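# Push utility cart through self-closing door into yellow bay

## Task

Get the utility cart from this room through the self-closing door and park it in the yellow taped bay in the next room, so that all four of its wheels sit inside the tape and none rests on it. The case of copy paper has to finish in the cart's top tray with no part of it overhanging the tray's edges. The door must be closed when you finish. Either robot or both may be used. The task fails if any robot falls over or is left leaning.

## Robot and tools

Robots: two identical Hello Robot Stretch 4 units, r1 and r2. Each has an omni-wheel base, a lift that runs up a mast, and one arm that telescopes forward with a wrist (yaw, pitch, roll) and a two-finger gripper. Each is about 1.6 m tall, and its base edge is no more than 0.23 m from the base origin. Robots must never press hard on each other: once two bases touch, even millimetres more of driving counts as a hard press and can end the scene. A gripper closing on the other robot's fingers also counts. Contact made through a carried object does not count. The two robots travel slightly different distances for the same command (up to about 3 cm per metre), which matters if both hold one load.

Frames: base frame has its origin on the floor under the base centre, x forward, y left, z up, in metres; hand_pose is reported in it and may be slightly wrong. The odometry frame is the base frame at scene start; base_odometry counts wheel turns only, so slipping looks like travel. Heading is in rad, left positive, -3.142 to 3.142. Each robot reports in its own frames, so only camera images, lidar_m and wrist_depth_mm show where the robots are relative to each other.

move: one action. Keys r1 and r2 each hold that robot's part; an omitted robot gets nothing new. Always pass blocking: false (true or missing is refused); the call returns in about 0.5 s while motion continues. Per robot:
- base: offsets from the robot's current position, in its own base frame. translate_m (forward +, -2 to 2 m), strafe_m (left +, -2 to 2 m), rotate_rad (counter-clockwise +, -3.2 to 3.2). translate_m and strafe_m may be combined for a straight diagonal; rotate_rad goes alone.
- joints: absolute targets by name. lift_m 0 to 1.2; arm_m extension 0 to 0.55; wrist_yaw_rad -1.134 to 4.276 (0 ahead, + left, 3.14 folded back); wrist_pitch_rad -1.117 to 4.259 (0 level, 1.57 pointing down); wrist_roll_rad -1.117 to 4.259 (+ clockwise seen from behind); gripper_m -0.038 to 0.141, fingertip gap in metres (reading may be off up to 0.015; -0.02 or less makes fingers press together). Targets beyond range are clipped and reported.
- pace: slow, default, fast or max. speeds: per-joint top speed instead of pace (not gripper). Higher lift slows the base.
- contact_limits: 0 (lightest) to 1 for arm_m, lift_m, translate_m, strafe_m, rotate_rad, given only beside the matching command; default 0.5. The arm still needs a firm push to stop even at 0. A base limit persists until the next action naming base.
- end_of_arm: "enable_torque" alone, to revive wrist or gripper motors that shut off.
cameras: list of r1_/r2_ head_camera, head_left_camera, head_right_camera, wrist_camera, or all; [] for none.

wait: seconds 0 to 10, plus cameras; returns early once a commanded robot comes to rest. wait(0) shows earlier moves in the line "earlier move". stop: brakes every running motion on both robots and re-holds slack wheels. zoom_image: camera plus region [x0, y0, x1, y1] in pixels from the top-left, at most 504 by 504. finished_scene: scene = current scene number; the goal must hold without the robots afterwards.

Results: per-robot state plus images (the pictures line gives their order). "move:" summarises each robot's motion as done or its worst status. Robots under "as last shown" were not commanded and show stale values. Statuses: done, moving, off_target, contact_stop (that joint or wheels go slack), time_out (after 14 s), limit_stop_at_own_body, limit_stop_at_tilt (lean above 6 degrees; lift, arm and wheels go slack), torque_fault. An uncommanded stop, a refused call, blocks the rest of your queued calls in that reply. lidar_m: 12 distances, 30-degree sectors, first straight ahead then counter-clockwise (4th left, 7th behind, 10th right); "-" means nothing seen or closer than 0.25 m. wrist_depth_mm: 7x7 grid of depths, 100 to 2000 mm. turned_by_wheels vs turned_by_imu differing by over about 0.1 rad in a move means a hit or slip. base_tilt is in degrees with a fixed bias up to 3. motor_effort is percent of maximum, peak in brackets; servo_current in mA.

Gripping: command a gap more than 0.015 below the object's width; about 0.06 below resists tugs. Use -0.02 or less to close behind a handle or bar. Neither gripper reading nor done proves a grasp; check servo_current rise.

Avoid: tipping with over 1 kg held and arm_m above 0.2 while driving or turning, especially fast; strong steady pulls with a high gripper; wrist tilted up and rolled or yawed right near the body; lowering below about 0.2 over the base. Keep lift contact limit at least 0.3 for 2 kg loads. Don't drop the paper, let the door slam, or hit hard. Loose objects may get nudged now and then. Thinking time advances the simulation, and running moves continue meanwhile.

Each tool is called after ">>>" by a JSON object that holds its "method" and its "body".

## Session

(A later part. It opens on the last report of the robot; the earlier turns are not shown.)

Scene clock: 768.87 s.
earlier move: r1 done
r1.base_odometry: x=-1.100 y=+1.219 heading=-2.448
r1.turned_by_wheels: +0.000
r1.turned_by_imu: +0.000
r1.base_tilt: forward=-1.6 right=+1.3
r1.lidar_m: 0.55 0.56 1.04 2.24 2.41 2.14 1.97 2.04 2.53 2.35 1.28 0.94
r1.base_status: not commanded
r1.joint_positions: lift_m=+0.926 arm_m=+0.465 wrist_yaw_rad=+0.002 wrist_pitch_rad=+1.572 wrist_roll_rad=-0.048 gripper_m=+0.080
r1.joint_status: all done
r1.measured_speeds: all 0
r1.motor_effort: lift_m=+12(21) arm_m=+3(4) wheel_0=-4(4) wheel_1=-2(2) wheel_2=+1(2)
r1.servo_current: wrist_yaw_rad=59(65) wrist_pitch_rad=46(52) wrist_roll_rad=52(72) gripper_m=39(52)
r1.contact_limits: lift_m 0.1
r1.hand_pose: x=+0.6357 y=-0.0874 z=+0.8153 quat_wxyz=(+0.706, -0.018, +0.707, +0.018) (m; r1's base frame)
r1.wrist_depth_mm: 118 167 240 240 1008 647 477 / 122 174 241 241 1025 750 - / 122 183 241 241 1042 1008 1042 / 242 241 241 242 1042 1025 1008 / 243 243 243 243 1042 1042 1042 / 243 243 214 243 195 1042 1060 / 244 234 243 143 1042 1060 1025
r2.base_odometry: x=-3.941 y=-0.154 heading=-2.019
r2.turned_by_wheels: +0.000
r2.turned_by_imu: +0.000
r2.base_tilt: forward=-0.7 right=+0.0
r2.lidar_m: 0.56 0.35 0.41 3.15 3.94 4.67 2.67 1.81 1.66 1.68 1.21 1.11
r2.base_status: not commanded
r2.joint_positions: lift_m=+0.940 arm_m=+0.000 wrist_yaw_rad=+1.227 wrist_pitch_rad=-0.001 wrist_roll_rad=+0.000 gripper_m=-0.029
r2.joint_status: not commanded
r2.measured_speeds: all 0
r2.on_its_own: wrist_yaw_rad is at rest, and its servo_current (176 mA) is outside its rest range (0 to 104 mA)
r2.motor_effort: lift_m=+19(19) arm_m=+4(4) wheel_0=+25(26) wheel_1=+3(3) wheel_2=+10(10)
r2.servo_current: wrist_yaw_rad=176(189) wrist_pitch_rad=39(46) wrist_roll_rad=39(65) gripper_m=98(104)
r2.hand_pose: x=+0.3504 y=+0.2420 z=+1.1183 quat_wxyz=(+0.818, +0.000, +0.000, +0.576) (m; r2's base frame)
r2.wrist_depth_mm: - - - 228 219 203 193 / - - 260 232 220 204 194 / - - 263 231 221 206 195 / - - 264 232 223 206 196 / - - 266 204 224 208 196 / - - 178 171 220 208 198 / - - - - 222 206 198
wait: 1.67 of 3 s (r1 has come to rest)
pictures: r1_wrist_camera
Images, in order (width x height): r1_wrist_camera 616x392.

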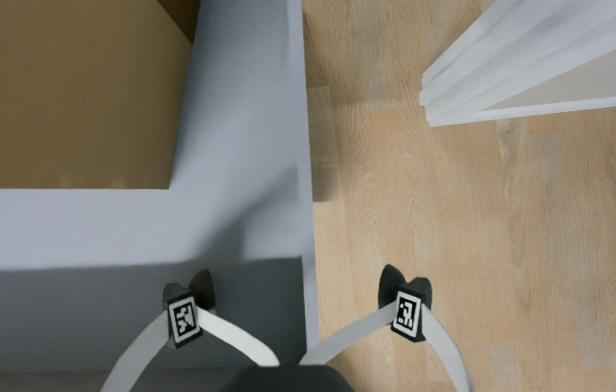

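>>> {"method": "move", "body": {"blocking": false, "r1": {"joints":{"gripper_m":-0.038}}, "cameras": []}}

>>> {"method": "wait", "body": {"seconds": 1.5, "cameras": []}}

>>> {"method": "move", "body": {"blocking": false, "r1": {"base":{"translate_m":-0.3,"strafe_m":-0.14},"pace":"slow","contact_limits":{"translate_m":0.7}}, "cameras": []}}

>>> {"method": "wait", "body": {"seconds": 5, "cameras": ["r1_wrist_camera","r1_head_camera","r1_head_right_camera"]}}

Scene clock: 777.03 s.
move: r1 moving
r1.base_odometry: x=-1.100 y=+1.219 heading=-2.448
r1.turned_by_wheels: +0.000
r1.turned_by_imu: +0.000
r1.base_tilt: forward=-1.6 right=+1.2
r1.lidar_m: 0.53 0.56 1.02 2.28 2.41 2.15 1.98 2.05 2.51 2.35 1.31 0.90
r1.base_status: not commanded
r1.joint_positions: lift_m=+0.926 arm_m=+0.465 wrist_yaw_rad=+0.002 wrist_pitch_rad=+1.572 wrist_roll_rad=-0.048 gripper_m=+0.062
r1.joint_status: gripper_m moving
r1.measured_speeds: all 0
r1.motor_effort: lift_m=+12(12) arm_m=+4(4) wheel_0=-3(4) wheel_1=-2(2) wheel_2=+1(1)
r1.servo_current: wrist_yaw_rad=20(59) wrist_pitch_rad=46(46) wrist_roll_rad=33(65) gripper_m=117(117)
r1.contact_limits: lift_m 0.1
r1.hand_pose: x=+0.6357 y=-0.0874 z=+0.8153 quat_wxyz=(+0.706, -0.018, +0.707, +0.018) (m; r1's base frame)
r1.wrist_depth_mm: 118 166 240 241 1025 647 477 / 121 173 240 242 1025 750 - / 122 185 241 241 1025 1042 1025 / 243 242 242 243 1025 1042 1025 / 243 243 243 243 1025 1042 1042 / 242 243 211 243 193 1042 1025 / 244 236 233 143 1042 1042 1025
r2.base_odometry: x=-3.941 y=-0.154 heading=-2.019
r2.turned_by_wheels: +0.000
r2.turned_by_imu: +0.000
r2.base_tilt: forward=-0.8 right=+0.0
r2.lidar_m: 0.57 0.35 0.42 3.12 3.97 4.69 2.70 1.81 1.64 1.69 1.22 1.11
r2.base_status: not commanded
r2.joint_positions: lift_m=+0.940 arm_m=+0.000 wrist_yaw_rad=+1.227 wrist_pitch_rad=-0.001 wrist_roll_rad=+0.000 gripper_m=-0.029
r2.joint_status: not commanded
r2.measured_speeds: all 0
r2.motor_effort: lift_m=+19(19) arm_m=+4(4) wheel_0=+25(25) wheel_1=+2(3) wheel_2=+10(10)
r2.servo_current: wrist_yaw_rad=189(189) wrist_pitch_rad=39(46) wrist_roll_rad=33(59) gripper_m=98(104)
r2.hand_pose: x=+0.3504 y=+0.2420 z=+1.1183 quat_wxyz=(+0.818, +0.000, +0.000, +0.576) (m; r2's base frame)
r2.wrist_depth_mm: - - - 229 220 203 193 / - - 262 231 220 204 194 / - - 263 231 221 206 195 / - - 263 232 222 207 196 / - - 266 204 224 208 197 / - - 178 170 220 209 198 / - - - - 222 206 198
pictures: none
No camera images: "cameras" was empty.

Scene clock: 778.37 s.
earlier move: r1 done
r1.base_odometry: x=-1.100 y=+1.219 heading=-2.448
r1.turned_by_wheels: +0.000
r1.turned_by_imu: +0.000
r1.base_tilt: forward=-1.6 right=+1.3
r1.lidar_m: 0.53 0.57 1.03 2.27 2.42 2.17 1.97 2.05 2.54 2.33 1.34 0.95
r1.base_status: not commanded
r1.joint_positions: lift_m=+0.925 arm_m=+0.465 wrist_yaw_rad=+0.002 wrist_pitch_rad=+1.572 wrist_roll_rad=-0.048 gripper_m=-0.037
r1.joint_status: all done
r1.measured_speeds: all 0
r1.motor_effort: lift_m=+15(15) arm_m=+4(4) wheel_0=-4(4) wheel_1=-2(2) wheel_2=-2(2)
r1.servo_current: wrist_yaw_rad=59(72) wrist_pitch_rad=46(46) wrist_roll_rad=46(65) gripper_m=65(143)
r1.contact_limits: lift_m 0.1
r1.hand_pose: x=+0.6357 y=-0.0874 z=+0.8151 quat_wxyz=(+0.706, -0.018, +0.707, +0.018) (m; r1's base frame)
r1.wrist_depth_mm: 119 173 238 238 1025 1025 477 / 123 178 239 240 1025 715 - / 127 189 238 238 1025 1025 1025 / 239 240 239 239 1025 1025 1025 / 240 240 241 240 1008 1042 1042 / 241 240 187 198 180 1042 1042 / 242 242 217 171 1042 137 1042
r2.base_odometry: x=-3.941 y=-0.154 heading=-2.019
r2.turned_by_wheels: +0.000
r2.turned_by_imu: +0.000
r2.base_tilt: forward=-0.7 right=+0.0
r2.lidar_m: 0.51 0.34 0.41 3.16 3.99 4.69 2.69 1.80 1.66 1.69 1.22 1.11
r2.base_status: not commanded
r2.joint_positions: lift_m=+0.940 arm_m=+0.000 wrist_yaw_rad=+1.227 wrist_pitch_rad=-0.001 wrist_roll_rad=+0.000 gripper_m=-0.029
r2.joint_status: not commanded
r2.measured_speeds: all 0
r2.on_its_own: wrist_yaw_rad is at rest, and its servo_current (163 mA) is outside its rest range (0 to 104 mA)
r2.motor_effort: lift_m=+19(19) arm_m=+4(4) wheel_0=+26(26) wheel_1=+3(3) wheel_2=+9(10)
r2.servo_current: wrist_yaw_rad=163(189) wrist_pitch_rad=46(46) wrist_roll_rad=46(59) gripper_m=91(104)
r2.hand_pose: x=+0.3504 y=+0.2420 z=+1.1183 quat_wxyz=(+0.818, +0.000, +0.000, +0.576) (m; r2's base frame)
r2.wrist_depth_mm: - - - 229 220 202 192 / - - 260 231 220 204 194 / - - 262 231 221 206 195 / - - 264 233 222 206 196 / - - 265 205 224 208 197 / - - 178 170 220 209 198 / - - - - 221 207 198
wait: 1.33 of 1.5 s (r1 has come to rest)
pictures: none
No camera images: "cameras" was empty.

Scene clock: 778.87 s.
move: r1 moving
r1.base_odometry: x=-1.094 y=+1.231 heading=-2.449
r1.turned_by_wheels: +0.000
r1.turned_by_imu: +0.000
r1.base_tilt: forward=-1.6 right=+1.3
r1.lidar_m: 0.56 0.59 1.06 2.29 2.40 2.13 1.98 2.04 2.50 2.34 1.32 0.95
r1.base_status: translate_m moving; strafe_m moving
r1.joint_positions: lift_m=+0.925 arm_m=+0.465 wrist_yaw_rad=+0.002 wrist_pitch_rad=+1.568 wrist_roll_rad=-0.048 gripper_m=-0.037
r1.joint_status: not commanded
r1.measured_speeds: translate_m=-0.049 strafe_m=-0.023 rotate_rad=+0.002 lift_m=+0.000 arm_m=+0.000 wrist_yaw_rad=+0.000 wrist_pitch_rad=-0.030 wrist_roll_rad=+0.000
r1.motor_effort: lift_m=+15(15) arm_m=+3(4) wheel_0=-7(9) wheel_1=-6(7) wheel_2=+6(6)
r1.servo_current: wrist_yaw_rad=52(65) wrist_pitch_rad=39(52) wrist_roll_rad=46(59) gripper_m=72(85)
r1.contact_limits: lift_m 0.1; translate_m 0.7
r1.hand_pose: x=+0.6370 y=-0.0874 z=+0.8151 quat_wxyz=(+0.708, -0.018, +0.706, +0.018) (m; r1's base frame)
r1.wrist_depth_mm: 123 170 242 242 1042 1042 469 / 128 181 241 243 1042 707 - / 132 200 241 242 1025 1060 1060 / 242 241 241 241 1025 1042 1008 / 242 241 241 241 1025 1025 1025 / 243 240 187 198 179 1025 1025 / 240 213 224 164 1025 133 1025
r2.base_odometry: x=-3.941 y=-0.154 heading=-2.019
r2.turned_by_wheels: +0.000
r2.turned_by_imu: +0.000
r2.base_tilt: forward=-0.7 right=+0.0
r2.lidar_m: 0.54 0.33 0.42 3.15 3.96 4.67 2.73 1.80 1.65 1.69 1.19 1.12
r2.base_status: not commanded
r2.joint_positions: lift_m=+0.940 arm_m=+0.000 wrist_yaw_rad=+1.227 wrist_pitch_rad=-0.001 wrist_roll_rad=+0.000 gripper_m=-0.029
r2.joint_status: not commanded
r2.measured_speeds: all 0
r2.motor_effort: lift_m=+19(19) arm_m=+4(4) wheel_0=+26(26) wheel_1=+3(3) wheel_2=+9(10)
r2.servo_current: wrist_yaw_rad=176(182) wrist_pitch_rad=39(46) wrist_roll_rad=46(46) gripper_m=98(98)
r2.hand_pose: x=+0.3504 y=+0.2420 z=+1.1183 quat_wxyz=(+0.818, +0.000, +0.000, +0.576) (m; r2's base frame)
r2.wrist_depth_mm: - - - 228 219 202 193 / - - 259 231 220 204 193 / - - 263 231 220 206 195 / - - 264 233 221 206 196 / - - 265 204 224 207 196 / - - 178 171 220 209 198 / - - - - 222 206 198
pictures: none
No camera images: "cameras" was empty.

Scene clock: 782.87 s.
earlier move: r1 done
r1.base_odometry: x=-0.959 y=+1.518 heading=-2.448
r1.turned_by_wheels: +0.001
r1.turned_by_imu: +0.004
r1.base_tilt: forward=-1.6 right=+1.3
r1.lidar_m: 0.52 0.51 1.45 2.46 2.50 1.81 1.67 1.71 2.20 2.22 1.77 1.19
r1.base_status: done
r1.joint_positions: lift_m=+0.925 arm_m=+0.465 wrist_yaw_rad=+0.002 wrist_pitch_rad=+1.571 wrist_roll_rad=-0.050 gripper_m=-0.037
r1.joint_status: not commanded
r1.measured_speeds: all 0
r1.motor_effort: lift_m=+15(15) arm_m=-4(4) wheel_0=+3(9) wheel_1=+1(9) wheel_2=+5(19)
r1.servo_current: wrist_yaw_rad=59(72) wrist_pitch_rad=39(78) wrist_roll_rad=59(72) gripper_m=72(85)
r1.contact_limits: lift_m 0.1; translate_m 0.7
r1.hand_pose: x=+0.6360 y=-0.0874 z=+0.8151 quat_wxyz=(+0.707, -0.018, +0.707, +0.018) (m; r1's base frame)
r1.wrist_depth_mm: 189 240 218 1008 1025 1008 1008 / 187 240 210 1025 1042 1008 1008 / 186 240 241 1025 1025 1025 1008 / 241 242 242 1025 1025 1025 1025 / 242 242 242 1025 1025 1025 1025 / 243 243 194 183 1042 1042 1025 / 244 150 179 180 172 1025 1042
r2.base_odometry: x=-3.941 y=-0.154 heading=-2.019
r2.turned_by_wheels: +0.000
r2.turned_by_imu: +0.001
r2.base_tilt: forward=-0.7 right=+0.0
r2.lidar_m: 0.56 0.35 0.41 3.15 3.96 4.68 2.71 1.80 1.67 1.66 1.24 1.14
r2.base_status: not commanded
r2.joint_positions: lift_m=+0.940 arm_m=+0.000 wrist_yaw_rad=+1.227 wrist_pitch_rad=-0.001 wrist_roll_rad=+0.000 gripper_m=-0.029
r2.joint_status: not commanded
r2.measured_speeds: all 0
r2.on_its_own: wrist_yaw_rad is at rest, and its servo_current (163 mA) is outside its rest range (0 to 104 mA)
r2.motor_effort: lift_m=+19(19) arm_m=+4(4) wheel_0=+25(26) wheel_1=+3(3) wheel_2=+10(10)
r2.servo_current: wrist_yaw_rad=163(189) wrist_pitch_rad=39(52) wrist_roll_rad=46(59) gripper_m=98(104)
r2.hand_pose: x=+0.3504 y=+0.2420 z=+1.1183 quat_wxyz=(+0.818, +0.000, +0.000, +0.576) (m; r2's base frame)
r2.wrist_depth_mm: - - - 229 219 204 193 / - - 259 230 221 204 193 / - - 262 231 221 206 195 / - - 264 233 223 206 196 / - - 266 204 224 208 197 / - - 178 170 220 208 197 / - - - - 222 207 198
wait: 4.00 of 5 s (r1 has come to rest)
pictures: r1_head_camera, r1_head_right_camera, r1_wrist_camera
Images, in order (width x height): r1_head_camera 420x560, r1_head_right_camera 420x672, r1_wrist_camera 616x392.

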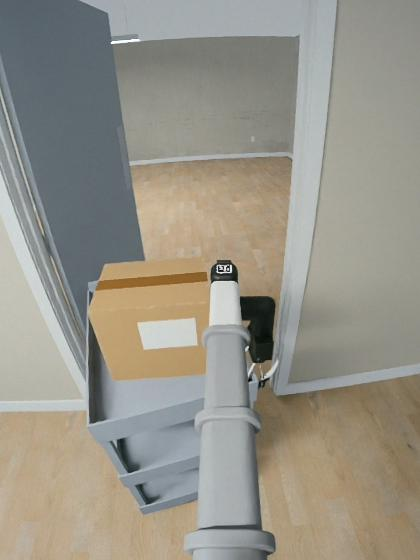

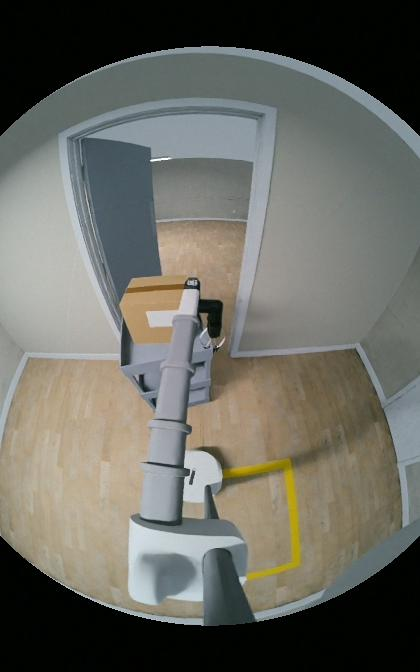

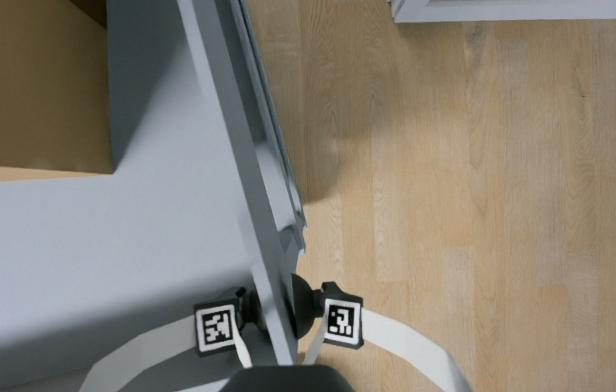

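>>> {"method": "move", "body": {"blocking": false, "r1": {"base":{"translate_m":-0.35,"strafe_m":-0.06},"pace":"slow","contact_limits":{"translate_m":0.7}}, "cameras": []}}

>>> {"method": "wait", "body": {"seconds": 5, "cameras": ["r1_wrist_camera","r1_head_camera","r1_head_right_camera"]}}

Scene clock: 788.10 s.
move: r1 moving
r1.base_odometry: x=-0.951 y=+1.528 heading=-2.446
r1.turned_by_wheels: +0.001
r1.turned_by_imu: +0.001
r1.base_tilt: forward=-1.6 right=+1.3
r1.lidar_m: 0.54 0.53 1.47 2.46 2.50 1.78 1.66 1.69 2.18 2.22 1.80 1.19
r1.base_status: translate_m moving; strafe_m moving
r1.joint_positions: lift_m=+0.925 arm_m=+0.465 wrist_yaw_rad=+0.002 wrist_pitch_rad=+1.568 wrist_roll_rad=-0.050 gripper_m=-0.037
r1.joint_status: not commanded
r1.measured_speeds: translate_m=-0.048 strafe_m=-0.008 rotate_rad=+0.000 lift_m=+0.000 arm_m=+0.000 wrist_yaw_rad=+0.000 wrist_pitch_rad=-0.028 wrist_roll_rad=+0.000
r1.motor_effort: lift_m=+15(15) arm_m=-3(4) wheel_0=+3(6) wheel_1=-2(3) wheel_2=+12(13)
r1.servo_current: wrist_yaw_rad=52(72) wrist_pitch_rad=39(46) wrist_roll_rad=39(65) gripper_m=72(72)
r1.contact_limits: lift_m 0.1; translate_m 0.7
r1.hand_pose: x=+0.6370 y=-0.0874 z=+0.8151 quat_wxyz=(+0.708, -0.018, +0.706, +0.018) (m; r1's base frame)
r1.wrist_depth_mm: 179 243 243 1008 1025 1025 1025 / 187 243 242 1042 1025 1025 1025 / 185 244 243 1025 1042 1042 1025 / 243 243 243 1042 1042 1025 1025 / 244 242 242 1042 1025 1025 1025 / 243 242 196 183 179 1042 1025 / 243 150 178 182 175 1042 1025
r2.base_odometry: x=-3.941 y=-0.154 heading=-2.019
r2.turned_by_wheels: +0.000
r2.turned_by_imu: +0.000
r2.base_tilt: forward=-0.7 right=+0.0
r2.lidar_m: 0.54 0.35 0.41 3.13 3.97 4.68 2.71 1.81 1.65 1.68 1.23 1.11
r2.base_status: not commanded
r2.joint_positions: lift_m=+0.940 arm_m=+0.000 wrist_yaw_rad=+1.227 wrist_pitch_rad=-0.001 wrist_roll_rad=+0.000 gripper_m=-0.029
r2.joint_status: not commanded
r2.measured_speeds: all 0
r2.motor_effort: lift_m=+19(19) arm_m=+3(4) wheel_0=+25(26) wheel_1=+3(3) wheel_2=+9(10)
r2.servo_current: wrist_yaw_rad=176(182) wrist_pitch_rad=39(46) wrist_roll_rad=39(52) gripper_m=91(98)
r2.hand_pose: x=+0.3504 y=+0.2420 z=+1.1183 quat_wxyz=(+0.818, +0.000, +0.000, +0.576) (m; r2's base frame)
r2.wrist_depth_mm: - - - 229 218 203 193 / - - 260 231 220 204 195 / - - 262 230 221 206 195 / - - 264 234 223 207 196 / - - 266 204 224 208 197 / - - 178 171 221 208 197 / - - - - 222 207 198
pictures: none
No camera images: "cameras" was empty.

Scene clock: 792.43 s.
earlier move: r1 done
r1.base_odometry: x=-0.729 y=+1.788 heading=-2.448
r1.turned_by_wheels: -0.002
r1.turned_by_imu: -0.003
r1.base_tilt: forward=-1.6 right=+1.3
r1.lidar_m: 0.53 0.54 1.91 2.49 2.13 1.43 1.31 1.33 1.74 2.19 2.24 1.58
r1.base_status: done
r1.joint_positions: lift_m=+0.925 arm_m=+0.465 wrist_yaw_rad=+0.002 wrist_pitch_rad=+1.562 wrist_roll_rad=-0.050 gripper_m=-0.037
r1.joint_status: not commanded
r1.measured_speeds: all 0
r1.motor_effort: lift_m=+15(15) arm_m=-3(4) wheel_0=-6(12) wheel_1=-4(8) wheel_2=+2(17)
r1.servo_current: wrist_yaw_rad=59(72) wrist_pitch_rad=52(65) wrist_roll_rad=39(72) gripper_m=72(78)
r1.contact_limits: lift_m 0.1; translate_m 0.7
r1.hand_pose: x=+0.6387 y=-0.0874 z=+0.8151 quat_wxyz=(+0.710, -0.018, +0.704, +0.018) (m; r1's base frame)
r1.wrist_depth_mm: 148 226 244 1025 1042 1025 1025 / 156 229 243 1060 1042 1042 1042 / 191 229 244 1042 1060 1025 1042 / 243 243 244 1025 1042 1042 1042 / 243 243 243 243 1025 1025 1042 / 242 243 184 196 179 1042 1008 / 242 172 178 173 1025 1025 1060
r2.base_odometry: x=-3.941 y=-0.154 heading=-2.019
r2.turned_by_wheels: +0.000
r2.turned_by_imu: +0.001
r2.base_tilt: forward=-0.8 right=+0.0
r2.lidar_m: 0.56 0.33 0.43 3.15 3.95 4.67 2.71 1.80 1.64 1.66 1.23 1.10
r2.base_status: not commanded
r2.joint_positions: lift_m=+0.940 arm_m=+0.000 wrist_yaw_rad=+1.227 wrist_pitch_rad=-0.001 wrist_roll_rad=+0.000 gripper_m=-0.029
r2.joint_status: not commanded
r2.measured_speeds: all 0
r2.on_its_own: wrist_yaw_rad is at rest, and its servo_current (169 mA) is outside its rest range (0 to 104 mA)
r2.motor_effort: lift_m=+19(19) arm_m=+4(4) wheel_0=+26(26) wheel_1=+2(3) wheel_2=+10(10)
r2.servo_current: wrist_yaw_rad=169(182) wrist_pitch_rad=39(46) wrist_roll_rad=46(65) gripper_m=98(104)
r2.hand_pose: x=+0.3504 y=+0.2420 z=+1.1183 quat_wxyz=(+0.818, +0.000, +0.000, +0.576) (m; r2's base frame)
r2.wrist_depth_mm: - - - 229 218 202 191 / - - 259 230 220 204 193 / - - 264 231 221 206 195 / - - 265 234 223 206 196 / - - 266 204 224 208 196 / - - 178 170 219 208 197 / - - - - 222 207 198
wait: 4.33 of 5 s (r1 has come to rest)
pictures: r1_head_camera, r1_head_right_camera, r1_wrist_camera
Images, in order (width x height): r1_head_camera 420x560, r1_head_right_camera 420x672, r1_wrist_camera 616x392.

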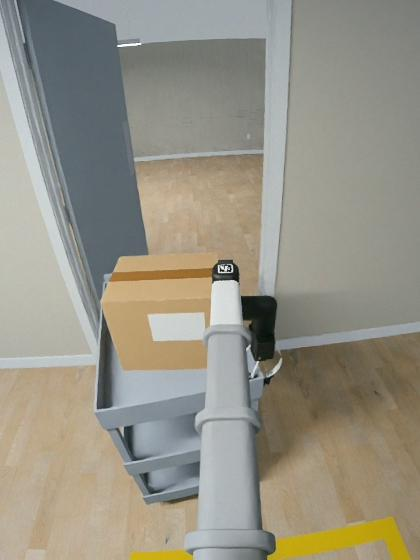

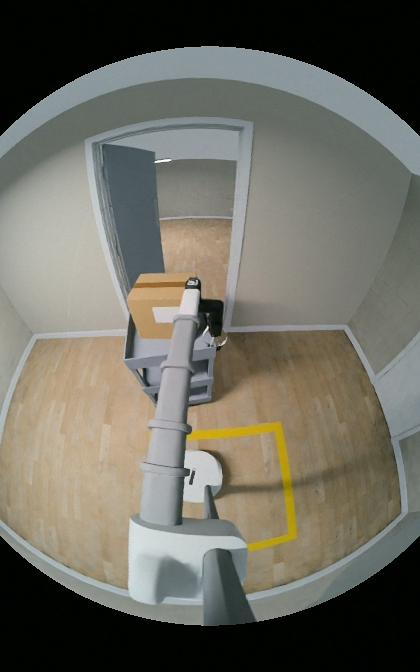

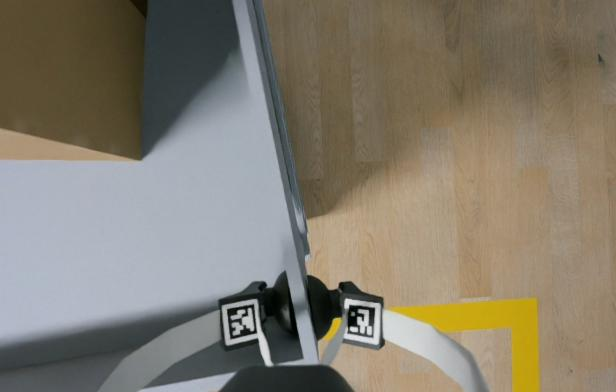

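>>> {"method": "move", "body": {"blocking": false, "r1": {"base":{"translate_m":-0.45,"strafe_m":-0.12},"pace":"slow","contact_limits":{"translate_m":0.7}}, "cameras": []}}

>>> {"method": "wait", "body": {"seconds": 6, "cameras": ["r1_wrist_camera","r1_head_right_camera"]}}

Scene clock: 805.07 s.
move: r1 moving
r1.base_odometry: x=-0.721 y=+1.799 heading=-2.448
r1.turned_by_wheels: +0.000
r1.turned_by_imu: +0.000
r1.base_tilt: forward=-1.5 right=+1.3
r1.lidar_m: 0.56 0.55 1.90 2.48 2.09 1.43 1.29 1.32 1.73 2.20 2.25 1.56
r1.base_status: translate_m moving; strafe_m moving
r1.joint_positions: lift_m=+0.925 arm_m=+0.465 wrist_yaw_rad=+0.002 wrist_pitch_rad=+1.562 wrist_roll_rad=-0.050 gripper_m=-0.037
r1.joint_status: not commanded
r1.measured_speeds: translate_m=-0.048 strafe_m=-0.014 rotate_rad=+0.003 lift_m=+0.000 arm_m=+0.000 wrist_yaw_rad=+0.000 wrist_pitch_rad=+0.000 wrist_roll_rad=+0.000
r1.motor_effort: lift_m=+15(15) arm_m=-3(4) wheel_0=-6(9) wheel_1=-6(8) wheel_2=+8(9)
r1.servo_current: wrist_yaw_rad=52(59) wrist_pitch_rad=52(59) wrist_roll_rad=39(59) gripper_m=72(78)
r1.contact_limits: lift_m 0.1; translate_m 0.7
r1.hand_pose: x=+0.6387 y=-0.0874 z=+0.8151 quat_wxyz=(+0.710, -0.018, +0.704, +0.018) (m; r1's base frame)
r1.wrist_depth_mm: 150 227 246 1042 1042 1060 1042 / 151 229 244 1042 1025 1042 1060 / 179 232 245 1042 1042 1042 1025 / 244 243 243 1025 1042 1042 1025 / 243 243 243 243 1042 1060 1042 / 242 242 185 196 179 1008 1025 / 236 173 177 173 1042 1008 1008
r2.base_odometry: x=-3.941 y=-0.154 heading=-2.019
r2.turned_by_wheels: +0.000
r2.turned_by_imu: +0.000
r2.base_tilt: forward=-0.7 right=+0.0
r2.lidar_m: 0.56 0.36 0.40 3.14 3.96 4.66 2.68 1.80 1.66 1.69 1.23 1.13
r2.base_status: not commanded
r2.joint_positions: lift_m=+0.940 arm_m=+0.000 wrist_yaw_rad=+1.227 wrist_pitch_rad=-0.001 wrist_roll_rad=+0.000 gripper_m=-0.029
r2.joint_status: not commanded
r2.measured_speeds: all 0
r2.motor_effort: lift_m=+19(19) arm_m=+4(4) wheel_0=+25(26) wheel_1=+3(3) wheel_2=+9(10)
r2.servo_current: wrist_yaw_rad=182(189) wrist_pitch_rad=39(46) wrist_roll_rad=39(59) gripper_m=98(98)
r2.hand_pose: x=+0.3504 y=+0.2420 z=+1.1183 quat_wxyz=(+0.818, +0.000, +0.000, +0.576) (m; r2's base frame)
r2.wrist_depth_mm: - - - 229 219 203 191 / - - 260 231 220 204 194 / - - 263 231 221 206 195 / - - 264 233 222 207 196 / - - 265 204 224 208 197 / - - 178 170 220 208 198 / - - - - 222 206 198
pictures: none
No camera images: "cameras" was empty.

Scene clock: 810.47 s.
earlier move: r1 done
r1.base_odometry: x=-0.460 y=+2.168 heading=-2.447
r1.turned_by_wheels: +0.001
r1.turned_by_imu: +0.004
r1.base_tilt: forward=-1.6 right=+1.3
r1.lidar_m: 0.57 0.57 2.46 2.55 1.38 0.94 0.87 0.89 1.13 2.11 2.18 2.04
r1.base_status: done
r1.joint_positions: lift_m=+0.925 arm_m=+0.465 wrist_yaw_rad=+0.002 wrist_pitch_rad=+1.568 wrist_roll_rad=-0.050 gripper_m=-0.037
r1.joint_status: not commanded
r1.measured_speeds: all 0
r1.motor_effort: lift_m=+15(15) arm_m=-4(4) wheel_0=+4(9) wheel_1=+0(8) wheel_2=+6(14)
r1.servo_current: wrist_yaw_rad=59(72) wrist_pitch_rad=33(65) wrist_roll_rad=39(72) gripper_m=72(78)
r1.contact_limits: lift_m 0.1; translate_m 0.7
r1.hand_pose: x=+0.6369 y=-0.0874 z=+0.8151 quat_wxyz=(+0.708, -0.018, +0.706, +0.018) (m; r1's base frame)
r1.wrist_depth_mm: 157 226 243 1025 1008 1025 1025 / 160 231 243 1042 1025 1025 1008 / 243 242 243 - 1008 1025 1025 / 243 243 242 1025 1042 1025 1008 / 244 243 243 1042 1025 1042 1042 / 244 244 200 183 1025 1042 1025 / 212 153 177 178 162 1025 1060
r2.base_odometry: x=-3.941 y=-0.154 heading=-2.019
r2.turned_by_wheels: +0.000
r2.turned_by_imu: +0.001
r2.base_tilt: forward=-0.7 right=+0.0
r2.lidar_m: 0.54 0.34 0.39 3.15 3.99 4.67 2.71 1.80 1.65 1.70 1.22 1.11
r2.base_status: not commanded
r2.joint_positions: lift_m=+0.940 arm_m=+0.000 wrist_yaw_rad=+1.227 wrist_pitch_rad=-0.001 wrist_roll_rad=+0.000 gripper_m=-0.029
r2.joint_status: not commanded
r2.measured_speeds: all 0
r2.on_its_own: wrist_yaw_rad is at rest, and its servo_current (176 mA) is outside its rest range (0 to 104 mA)
r2.motor_effort: lift_m=+19(19) arm_m=+4(4) wheel_0=+25(26) wheel_1=+3(3) wheel_2=+9(10)
r2.servo_current: wrist_yaw_rad=176(189) wrist_pitch_rad=39(46) wrist_roll_rad=59(59) gripper_m=104(104)
r2.hand_pose: x=+0.3504 y=+0.2420 z=+1.1183 quat_wxyz=(+0.818, +0.000, +0.000, +0.576) (m; r2's base frame)
r2.wrist_depth_mm: - - - 229 219 203 193 / - - 260 231 220 204 194 / - - 263 230 221 206 195 / - - 264 233 223 206 196 / - - 266 204 224 208 197 / - - 178 170 220 208 198 / - - - - 221 207 198
wait: 5.40 of 6 s (r1 has come to rest)
pictures: r1_head_right_camera, r1_wrist_camera
Images, in order (width x height): r1_head_right_camera 420x672, r1_wrist_camera 616x392.

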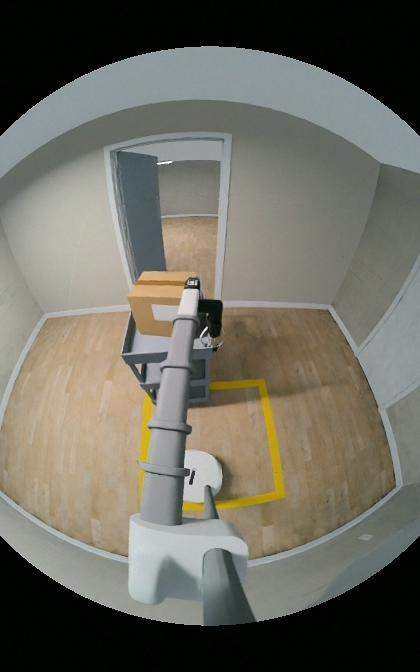

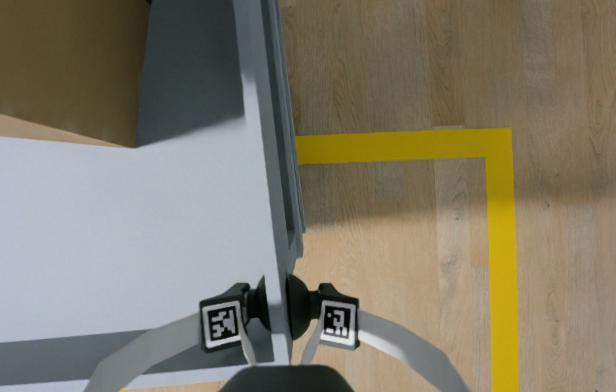

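>>> {"method": "move", "body": {"blocking": false, "r1": {"base":{"translate_m":-0.45,"strafe_m":-0.13},"pace":"slow","contact_limits":{"translate_m":0.7}}, "cameras": []}}

>>> {"method": "wait", "body": {"seconds": 6, "cameras": ["r1_wrist_camera","r1_head_right_camera","r1_head_camera"]}}

Scene clock: 821.20 s.
move: r1 moving
r1.base_odometry: x=-0.453 y=+2.179 heading=-2.446
r1.turned_by_wheels: +0.001
r1.turned_by_imu: +0.001
r1.base_tilt: forward=-1.6 right=+1.2
r1.lidar_m: 0.57 0.58 2.50 2.57 1.35 0.91 0.84 0.87 1.14 2.11 2.17 2.06
r1.base_status: translate_m moving; strafe_m moving
r1.joint_positions: lift_m=+0.925 arm_m=+0.465 wrist_yaw_rad=+0.002 wrist_pitch_rad=+1.564 wrist_roll_rad=-0.050 gripper_m=-0.037
r1.joint_status: not commanded
r1.measured_speeds: translate_m=-0.049 strafe_m=-0.015 rotate_rad=+0.000 lift_m=+0.000 arm_m=+0.000 wrist_yaw_rad=+0.000 wrist_pitch_rad=-0.018 wrist_roll_rad=+0.000
r1.motor_effort: lift_m=+15(15) arm_m=-4(4) wheel_0=+3(5) wheel_1=-1(4) wheel_2=+17(17)
r1.servo_current: wrist_yaw_rad=59(59) wrist_pitch_rad=52(52) wrist_roll_rad=59(59) gripper_m=72(72)
r1.contact_limits: lift_m 0.1; translate_m 0.7
r1.hand_pose: x=+0.6380 y=-0.0874 z=+0.8151 quat_wxyz=(+0.709, -0.018, +0.704, +0.018) (m; r1's base frame)
r1.wrist_depth_mm: 158 226 245 1042 1042 1042 1042 / 160 232 245 1042 1042 1025 1008 / 245 243 243 - 1042 1025 1025 / 244 243 244 1025 1042 1042 1025 / 243 244 242 1025 1025 1025 1042 / 244 243 184 181 1025 1025 1042 / 201 154 174 177 169 1025 1008
r2.base_odometry: x=-3.941 y=-0.154 heading=-2.019
r2.turned_by_wheels: +0.000
r2.turned_by_imu: +0.000
r2.base_tilt: forward=-0.8 right=+0.0
r2.lidar_m: 0.53 0.35 0.42 3.13 3.97 4.66 2.67 1.81 1.63 1.68 1.22 1.09
r2.base_status: not commanded
r2.joint_positions: lift_m=+0.940 arm_m=+0.000 wrist_yaw_rad=+1.227 wrist_pitch_rad=-0.001 wrist_roll_rad=+0.000 gripper_m=-0.029
r2.joint_status: not commanded
r2.measured_speeds: all 0
r2.motor_effort: lift_m=+19(19) arm_m=+4(4) wheel_0=+25(25) wheel_1=+2(3) wheel_2=+9(10)
r2.servo_current: wrist_yaw_rad=169(176) wrist_pitch_rad=39(46) wrist_roll_rad=52(52) gripper_m=98(98)
r2.hand_pose: x=+0.3504 y=+0.2420 z=+1.1183 quat_wxyz=(+0.818, +0.000, +0.000, +0.576) (m; r2's base frame)
r2.wrist_depth_mm: - - - 229 220 202 193 / - - 262 231 220 204 193 / - - 263 232 220 205 196 / - - 265 233 222 206 196 / - - 265 204 224 208 197 / - - 178 170 220 208 197 / - - - - 222 206 198
pictures: none
No camera images: "cameras" was empty.

Scene clock: 826.63 s.
earlier move: r1 done
r1.base_odometry: x=-0.197 y=+2.556 heading=-2.447
r1.turned_by_wheels: -0.001
r1.turned_by_imu: +0.001
r1.base_tilt: forward=-1.6 right=+1.3
r1.lidar_m: 0.56 0.59 2.85 2.61 0.64 0.43 0.37 0.40 0.58 1.24 2.09 2.52
r1.base_status: done
r1.joint_positions: lift_m=+0.925 arm_m=+0.465 wrist_yaw_rad=+0.002 wrist_pitch_rad=+1.566 wrist_roll_rad=-0.050 gripper_m=-0.037
r1.joint_status: not commanded
r1.measured_speeds: all 0
r1.motor_effort: lift_m=+15(15) arm_m=-3(4) wheel_0=+0(6) wheel_1=-1(6) wheel_2=+6(17)
r1.servo_current: wrist_yaw_rad=39(72) wrist_pitch_rad=46(59) wrist_roll_rad=52(78) gripper_m=65(78)
r1.contact_limits: lift_m 0.1; translate_m 0.7
r1.hand_pose: x=+0.6375 y=-0.0874 z=+0.8151 quat_wxyz=(+0.709, -0.018, +0.705, +0.018) (m; r1's base frame)
r1.wrist_depth_mm: 146 216 244 1042 1025 1042 1042 / 155 232 244 1042 1042 1025 1025 / 244 244 244 1042 1008 1025 1025 / 245 244 243 1042 1042 1025 1025 / 243 244 244 1042 1042 1025 1025 / 243 243 186 185 1042 1042 1042 / 204 150 176 174 158 1025 1042
r2.base_odometry: x=-3.941 y=-0.154 heading=-2.019
r2.turned_by_wheels: +0.000
r2.turned_by_imu: +0.001
r2.base_tilt: forward=-0.7 right=+0.0
r2.lidar_m: 0.58 0.35 0.40 3.13 3.96 4.65 2.70 1.82 1.67 1.66 1.23 1.11
r2.base_status: not commanded
r2.joint_positions: lift_m=+0.940 arm_m=+0.000 wrist_yaw_rad=+1.227 wrist_pitch_rad=-0.001 wrist_roll_rad=+0.000 gripper_m=-0.029
r2.joint_status: not commanded
r2.measured_speeds: all 0
r2.on_its_own: wrist_yaw_rad is at rest, and its servo_current (169 mA) is outside its rest range (0 to 104 mA)
r2.motor_effort: lift_m=+19(19) arm_m=+4(4) wheel_0=+25(26) wheel_1=+3(3) wheel_2=+10(10)
r2.servo_current: wrist_yaw_rad=169(189) wrist_pitch_rad=39(46) wrist_roll_rad=46(65) gripper_m=91(104)
r2.hand_pose: x=+0.3504 y=+0.2420 z=+1.1183 quat_wxyz=(+0.818, +0.000, +0.000, +0.576) (m; r2's base frame)
r2.wrist_depth_mm: - - - 228 219 202 193 / - - 260 230 220 204 193 / - - 263 231 221 206 196 / - - 264 233 223 206 196 / - - 266 204 224 207 197 / - - 178 171 220 208 197 / - - - - 222 206 198
wait: 5.43 of 6 s (r1 has come to rest)
pictures: r1_head_camera, r1_head_right_camera, r1_wrist_camera
Images, in order (width x height): r1_head_camera 420x560, r1_head_right_camera 420x672, r1_wrist_camera 616x392.

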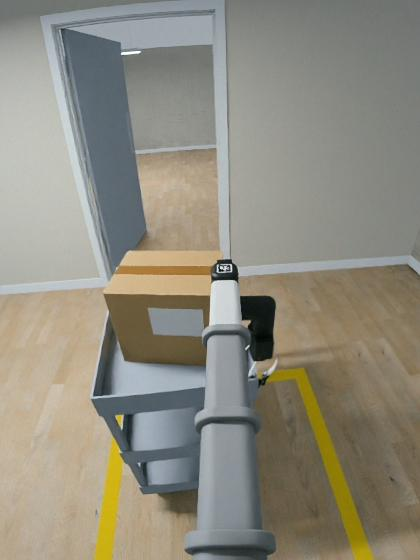

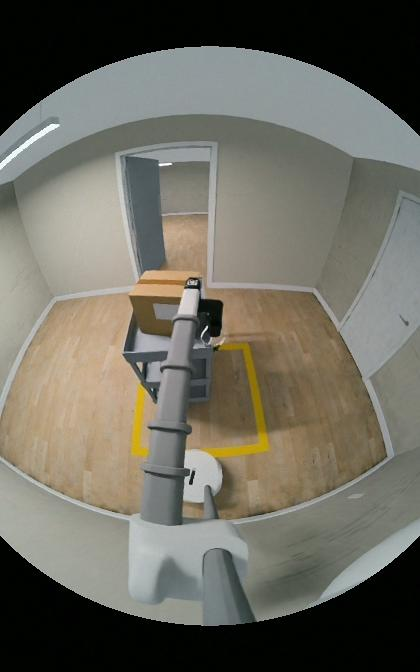

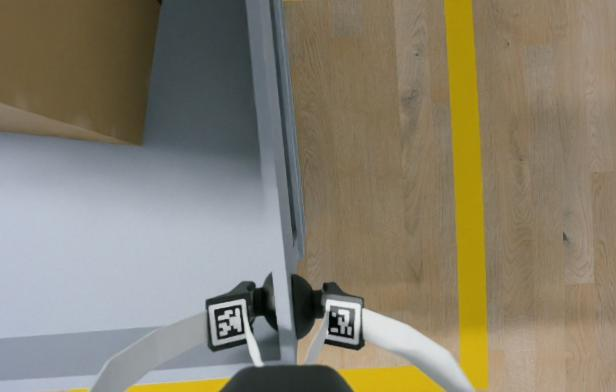

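>>> {"method": "move", "body": {"blocking": false, "r1": {"base":{"strafe_m":-0.09},"joints":{"arm_m":0.335},"speeds":{"arm_m":0.1},"pace":"slow","contact_limits":{"strafe_m":0.7,"arm_m":0.7}}, "cameras": []}}

>>> {"method": "wait", "body": {"seconds": 4, "cameras": ["r1_wrist_camera","r1_head_right_camera"]}}

Scene clock: 835.07 s.
move: r1 moving
r1.base_odometry: x=-0.207 y=+2.567 heading=-2.445
r1.turned_by_wheels: +0.002
r1.turned_by_imu: +0.002
r1.base_tilt: forward=-1.6 right=+1.2
r1.lidar_m: 0.55 0.56 2.85 2.60 0.63 0.44 0.39 0.41 0.56 1.26 2.09 2.56
r1.base_status: strafe_m moving
r1.joint_positions: lift_m=+0.925 arm_m=+0.427 wrist_yaw_rad=+0.002 wrist_pitch_rad=+1.556 wrist_roll_rad=-0.050 gripper_m=-0.037
r1.joint_status: arm_m moving
r1.measured_speeds: translate_m=+0.000 strafe_m=-0.057 rotate_rad=+0.002 lift_m=+0.000 arm_m=-0.101 wrist_yaw_rad=+0.000 wrist_pitch_rad=+0.000 wrist_roll_rad=+0.000
r1.motor_effort: lift_m=+15(15) arm_m=-7(10) wheel_0=+13(13) wheel_1=-5(7) wheel_2=+10(10)
r1.servo_current: wrist_yaw_rad=59(65) wrist_pitch_rad=72(72) wrist_roll_rad=52(59) gripper_m=65(78)
r1.contact_limits: arm_m 0.7; lift_m 0.1; strafe_m 0.7
r1.hand_pose: x=+0.6027 y=-0.0874 z=+0.8151 quat_wxyz=(+0.712, -0.018, +0.702, +0.018) (m; r1's base frame)
r1.wrist_depth_mm: 157 225 248 1078 1042 1042 1042 / 160 232 247 1060 1042 1060 1042 / 246 246 246 1042 1042 1060 1025 / 245 245 245 1025 1025 1025 1042 / 245 244 245 1025 1025 1025 1025 / 244 243 182 185 1042 1025 1025 / 184 146 173 178 156 1008 1025
r2.base_odometry: x=-3.941 y=-0.154 heading=-2.019
r2.turned_by_wheels: +0.000
r2.turned_by_imu: +0.000
r2.base_tilt: forward=-0.7 right=+0.0
r2.lidar_m: 0.55 0.32 0.42 3.13 3.95 4.67 2.74 1.77 1.65 1.70 1.19 1.11
r2.base_status: not commanded
r2.joint_positions: lift_m=+0.940 arm_m=+0.000 wrist_yaw_rad=+1.227 wrist_pitch_rad=-0.001 wrist_roll_rad=+0.000 gripper_m=-0.029
r2.joint_status: not commanded
r2.measured_speeds: all 0
r2.motor_effort: lift_m=+19(19) arm_m=+4(4) wheel_0=+25(26) wheel_1=+2(3) wheel_2=+10(10)
r2.servo_current: wrist_yaw_rad=176(176) wrist_pitch_rad=46(46) wrist_roll_rad=59(59) gripper_m=85(104)
r2.hand_pose: x=+0.3504 y=+0.2420 z=+1.1183 quat_wxyz=(+0.818, +0.000, +0.000, +0.576) (m; r2's base frame)
r2.wrist_depth_mm: - - - 229 218 203 192 / - - 262 231 220 204 193 / - - 263 232 221 206 195 / - - 264 234 221 206 196 / - - 266 204 224 208 197 / - - 178 170 220 208 197 / - - - - 221 206 198
pictures: none
No camera images: "cameras" was empty.

Scene clock: 836.60 s.
earlier move: r1 done
r1.base_odometry: x=-0.255 y=+2.625 heading=-2.447
r1.turned_by_wheels: -0.001
r1.turned_by_imu: -0.001
r1.base_tilt: forward=-1.6 right=+1.3
r1.lidar_m: 0.41 0.41 2.91 2.57 0.65 0.43 0.37 0.40 0.54 1.24 2.02 2.56
r1.base_status: done
r1.joint_positions: lift_m=+0.925 arm_m=+0.335 wrist_yaw_rad=+0.002 wrist_pitch_rad=+1.572 wrist_roll_rad=-0.050 gripper_m=-0.037
r1.joint_status: all done
r1.measured_speeds: all 0
r1.motor_effort: lift_m=+15(15) arm_m=-2(10) wheel_0=+4(18) wheel_1=-1(7) wheel_2=+0(11)
r1.servo_current: wrist_yaw_rad=46(72) wrist_pitch_rad=39(72) wrist_roll_rad=39(65) gripper_m=65(78)
r1.contact_limits: arm_m 0.7; lift_m 0.1; strafe_m 0.7
r1.hand_pose: x=+0.5057 y=-0.0874 z=+0.8151 quat_wxyz=(+0.706, -0.018, +0.707, +0.018) (m; r1's base frame)
r1.wrist_depth_mm: 163 236 239 1008 1025 1008 1025 / 164 238 239 1025 1008 1025 1008 / 165 238 240 1025 1042 1042 1042 / 241 242 240 1042 1042 1025 1025 / 241 243 242 1025 1025 1008 1042 / 242 242 242 195 181 1060 1042 / 243 155 180 173 1042 134 1025
r2.base_odometry: x=-3.941 y=-0.154 heading=-2.019
r2.turned_by_wheels: +0.000
r2.turned_by_imu: +0.000
r2.base_tilt: forward=-0.7 right=+0.0
r2.lidar_m: 0.56 0.34 0.39 3.13 3.96 4.70 2.69 1.80 1.65 1.68 1.24 1.10
r2.base_status: not commanded
r2.joint_positions: lift_m=+0.940 arm_m=+0.000 wrist_yaw_rad=+1.227 wrist_pitch_rad=-0.001 wrist_roll_rad=+0.000 gripper_m=-0.029
r2.joint_status: not commanded
r2.measured_speeds: all 0
r2.on_its_own: wrist_yaw_rad is at rest, and its servo_current (163 mA) is outside its rest range (0 to 104 mA)
r2.motor_effort: lift_m=+19(19) arm_m=+4(4) wheel_0=+25(26) wheel_1=+2(3) wheel_2=+10(10)
r2.servo_current: wrist_yaw_rad=163(189) wrist_pitch_rad=46(46) wrist_roll_rad=52(59) gripper_m=98(104)
r2.hand_pose: x=+0.3504 y=+0.2420 z=+1.1183 quat_wxyz=(+0.818, +0.000, +0.000, +0.576) (m; r2's base frame)
r2.wrist_depth_mm: - - - 229 218 204 192 / - - 260 230 220 204 195 / - - 263 232 221 206 195 / - - 264 233 222 207 195 / - - 266 204 224 208 197 / - - 178 171 220 208 197 / - - - - 223 207 198
wait: 1.53 of 4 s (r1 has come to rest)
pictures: r1_head_right_camera, r1_wrist_camera
Images, in order (width x height): r1_head_right_camera 420x672, r1_wrist_camera 616x392.

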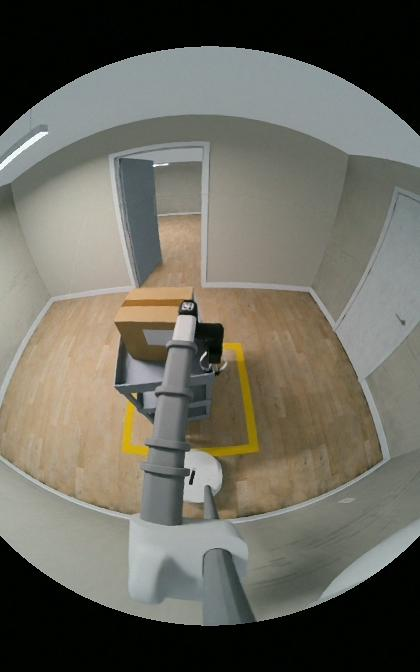

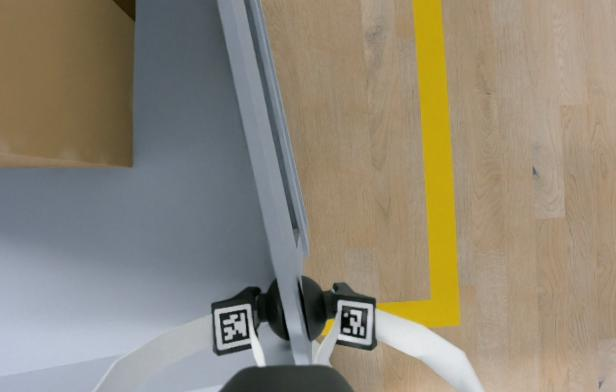

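>>> {"method": "move", "body": {"blocking": false, "r1": {"base":{"strafe_m":0.06},"pace":"slow","contact_limits":{"strafe_m":0.7}}, "cameras": []}}

>>> {"method": "wait", "body": {"seconds": 2, "cameras": ["r1_wrist_camera"]}}

Scene clock: 842.10 s.
move: r1 moving
r1.base_odometry: x=-0.246 y=+2.614 heading=-2.447
r1.turned_by_wheels: -0.001
r1.turned_by_imu: -0.001
r1.base_tilt: forward=-1.5 right=+1.3
r1.lidar_m: 0.40 0.42 2.92 2.57 0.65 0.43 0.38 0.41 0.55 1.23 2.01 2.56
r1.base_status: strafe_m moving
r1.joint_positions: lift_m=+0.925 arm_m=+0.335 wrist_yaw_rad=+0.002 wrist_pitch_rad=+1.572 wrist_roll_rad=-0.050 gripper_m=-0.037
r1.joint_status: not commanded
r1.measured_speeds: translate_m=+0.000 strafe_m=+0.055 rotate_rad=-0.002 lift_m=+0.000 arm_m=+0.000 wrist_yaw_rad=+0.000 wrist_pitch_rad=+0.000 wrist_roll_rad=+0.000
r1.motor_effort: lift_m=+15(15) arm_m=+3(4) wheel_0=-12(13) wheel_1=+7(8) wheel_2=-1(1)
r1.servo_current: wrist_yaw_rad=39(59) wrist_pitch_rad=39(46) wrist_roll_rad=65(65) gripper_m=72(72)
r1.contact_limits: arm_m 0.7; lift_m 0.1; strafe_m 0.7
r1.hand_pose: x=+0.5057 y=-0.0874 z=+0.8151 quat_wxyz=(+0.706, -0.018, +0.707, +0.018) (m; r1's base frame)
r1.wrist_depth_mm: 144 219 237 1042 1008 1025 1008 / 152 221 239 1025 1025 1025 1025 / 162 223 240 1025 1025 1025 1008 / 240 240 241 1008 1008 1060 1042 / 240 241 241 242 1025 1025 1008 / 242 242 242 198 181 1042 1025 / 242 229 180 167 1042 141 1042
r2.base_odometry: x=-3.941 y=-0.154 heading=-2.019
r2.turned_by_wheels: +0.000
r2.turned_by_imu: +0.000
r2.base_tilt: forward=-0.7 right=+0.0
r2.lidar_m: 0.56 0.34 0.41 3.12 3.96 4.69 2.70 1.80 1.64 1.67 1.21 1.11
r2.base_status: not commanded
r2.joint_positions: lift_m=+0.940 arm_m=+0.000 wrist_yaw_rad=+1.227 wrist_pitch_rad=-0.001 wrist_roll_rad=+0.000 gripper_m=-0.029
r2.joint_status: not commanded
r2.measured_speeds: all 0
r2.motor_effort: lift_m=+18(19) arm_m=+4(4) wheel_0=+25(25) wheel_1=+2(3) wheel_2=+9(10)
r2.servo_current: wrist_yaw_rad=163(182) wrist_pitch_rad=33(46) wrist_roll_rad=46(65) gripper_m=91(104)
r2.hand_pose: x=+0.3504 y=+0.2420 z=+1.1183 quat_wxyz=(+0.818, +0.000, +0.000, +0.576) (m; r2's base frame)
r2.wrist_depth_mm: - - - 229 219 203 193 / - - 260 231 220 204 193 / - - 262 232 221 206 194 / - - 265 233 222 206 196 / - - 265 204 224 208 196 / - - 178 170 220 209 197 / - - - - 222 206 198
pictures: none
No camera images: "cameras" was empty.

Scene clock: 843.33 s.
earlier move: r1 done
r1.base_odometry: x=-0.217 y=+2.579 heading=-2.448
r1.turned_by_wheels: +0.000
r1.turned_by_imu: -0.001
r1.base_tilt: forward=-1.6 right=+1.3
r1.lidar_m: 0.42 0.43 2.88 2.61 0.68 0.45 0.40 0.41 0.56 1.24 2.05 2.55
r1.base_status: done
r1.joint_positions: lift_m=+0.925 arm_m=+0.335 wrist_yaw_rad=+0.002 wrist_pitch_rad=+1.572 wrist_roll_rad=-0.050 gripper_m=-0.037
r1.joint_status: not commanded
r1.measured_speeds: all 0
r1.motor_effort: lift_m=+15(15) arm_m=+4(4) wheel_0=-10(18) wheel_1=+2(8) wheel_2=-5(7)
r1.servo_current: wrist_yaw_rad=46(65) wrist_pitch_rad=33(52) wrist_roll_rad=52(65) gripper_m=65(78)
r1.contact_limits: arm_m 0.7; lift_m 0.1; strafe_m 0.7
r1.hand_pose: x=+0.5057 y=-0.0874 z=+0.8151 quat_wxyz=(+0.706, -0.018, +0.707, +0.018) (m; r1's base frame)
r1.wrist_depth_mm: 141 205 239 1025 1025 1008 1025 / 139 196 239 1025 1025 1042 1025 / 176 223 240 241 1025 1025 1025 / 239 241 241 241 1042 1042 1025 / 241 241 241 243 1025 1025 1025 / 241 242 241 199 181 1042 1060 / 224 212 177 173 1042 143 1060
r2.base_odometry: x=-3.941 y=-0.154 heading=-2.019
r2.turned_by_wheels: +0.000
r2.turned_by_imu: +0.000
r2.base_tilt: forward=-0.7 right=+0.0
r2.lidar_m: 0.56 0.35 0.41 3.13 3.96 4.68 2.70 1.80 1.66 1.69 1.20 1.12
r2.base_status: not commanded
r2.joint_positions: lift_m=+0.940 arm_m=+0.000 wrist_yaw_rad=+1.227 wrist_pitch_rad=-0.001 wrist_roll_rad=+0.000 gripper_m=-0.029
r2.joint_status: not commanded
r2.measured_speeds: all 0
r2.on_its_own: wrist_yaw_rad is at rest, and its servo_current (176 mA) is outside its rest range (0 to 104 mA)
r2.motor_effort: lift_m=+19(19) arm_m=+3(4) wheel_0=+25(26) wheel_1=+2(3) wheel_2=+10(10)
r2.servo_current: wrist_yaw_rad=176(182) wrist_pitch_rad=33(46) wrist_roll_rad=52(65) gripper_m=91(104)
r2.hand_pose: x=+0.3504 y=+0.2420 z=+1.1183 quat_wxyz=(+0.818, +0.000, +0.000, +0.576) (m; r2's base frame)
r2.wrist_depth_mm: - - - 229 218 203 192 / - - 260 231 221 204 194 / - - 263 231 220 205 195 / - - 264 233 223 207 196 / - - 266 204 224 208 197 / - - 178 170 220 210 197 / - - - - 221 207 198
wait: 1.23 of 2 s (r1 has come to rest)
pictures: r1_wrist_camera
Images, in order (width x height): r1_wrist_camera 616x392.

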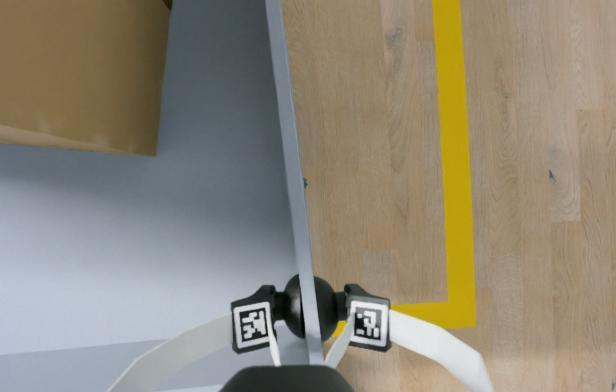

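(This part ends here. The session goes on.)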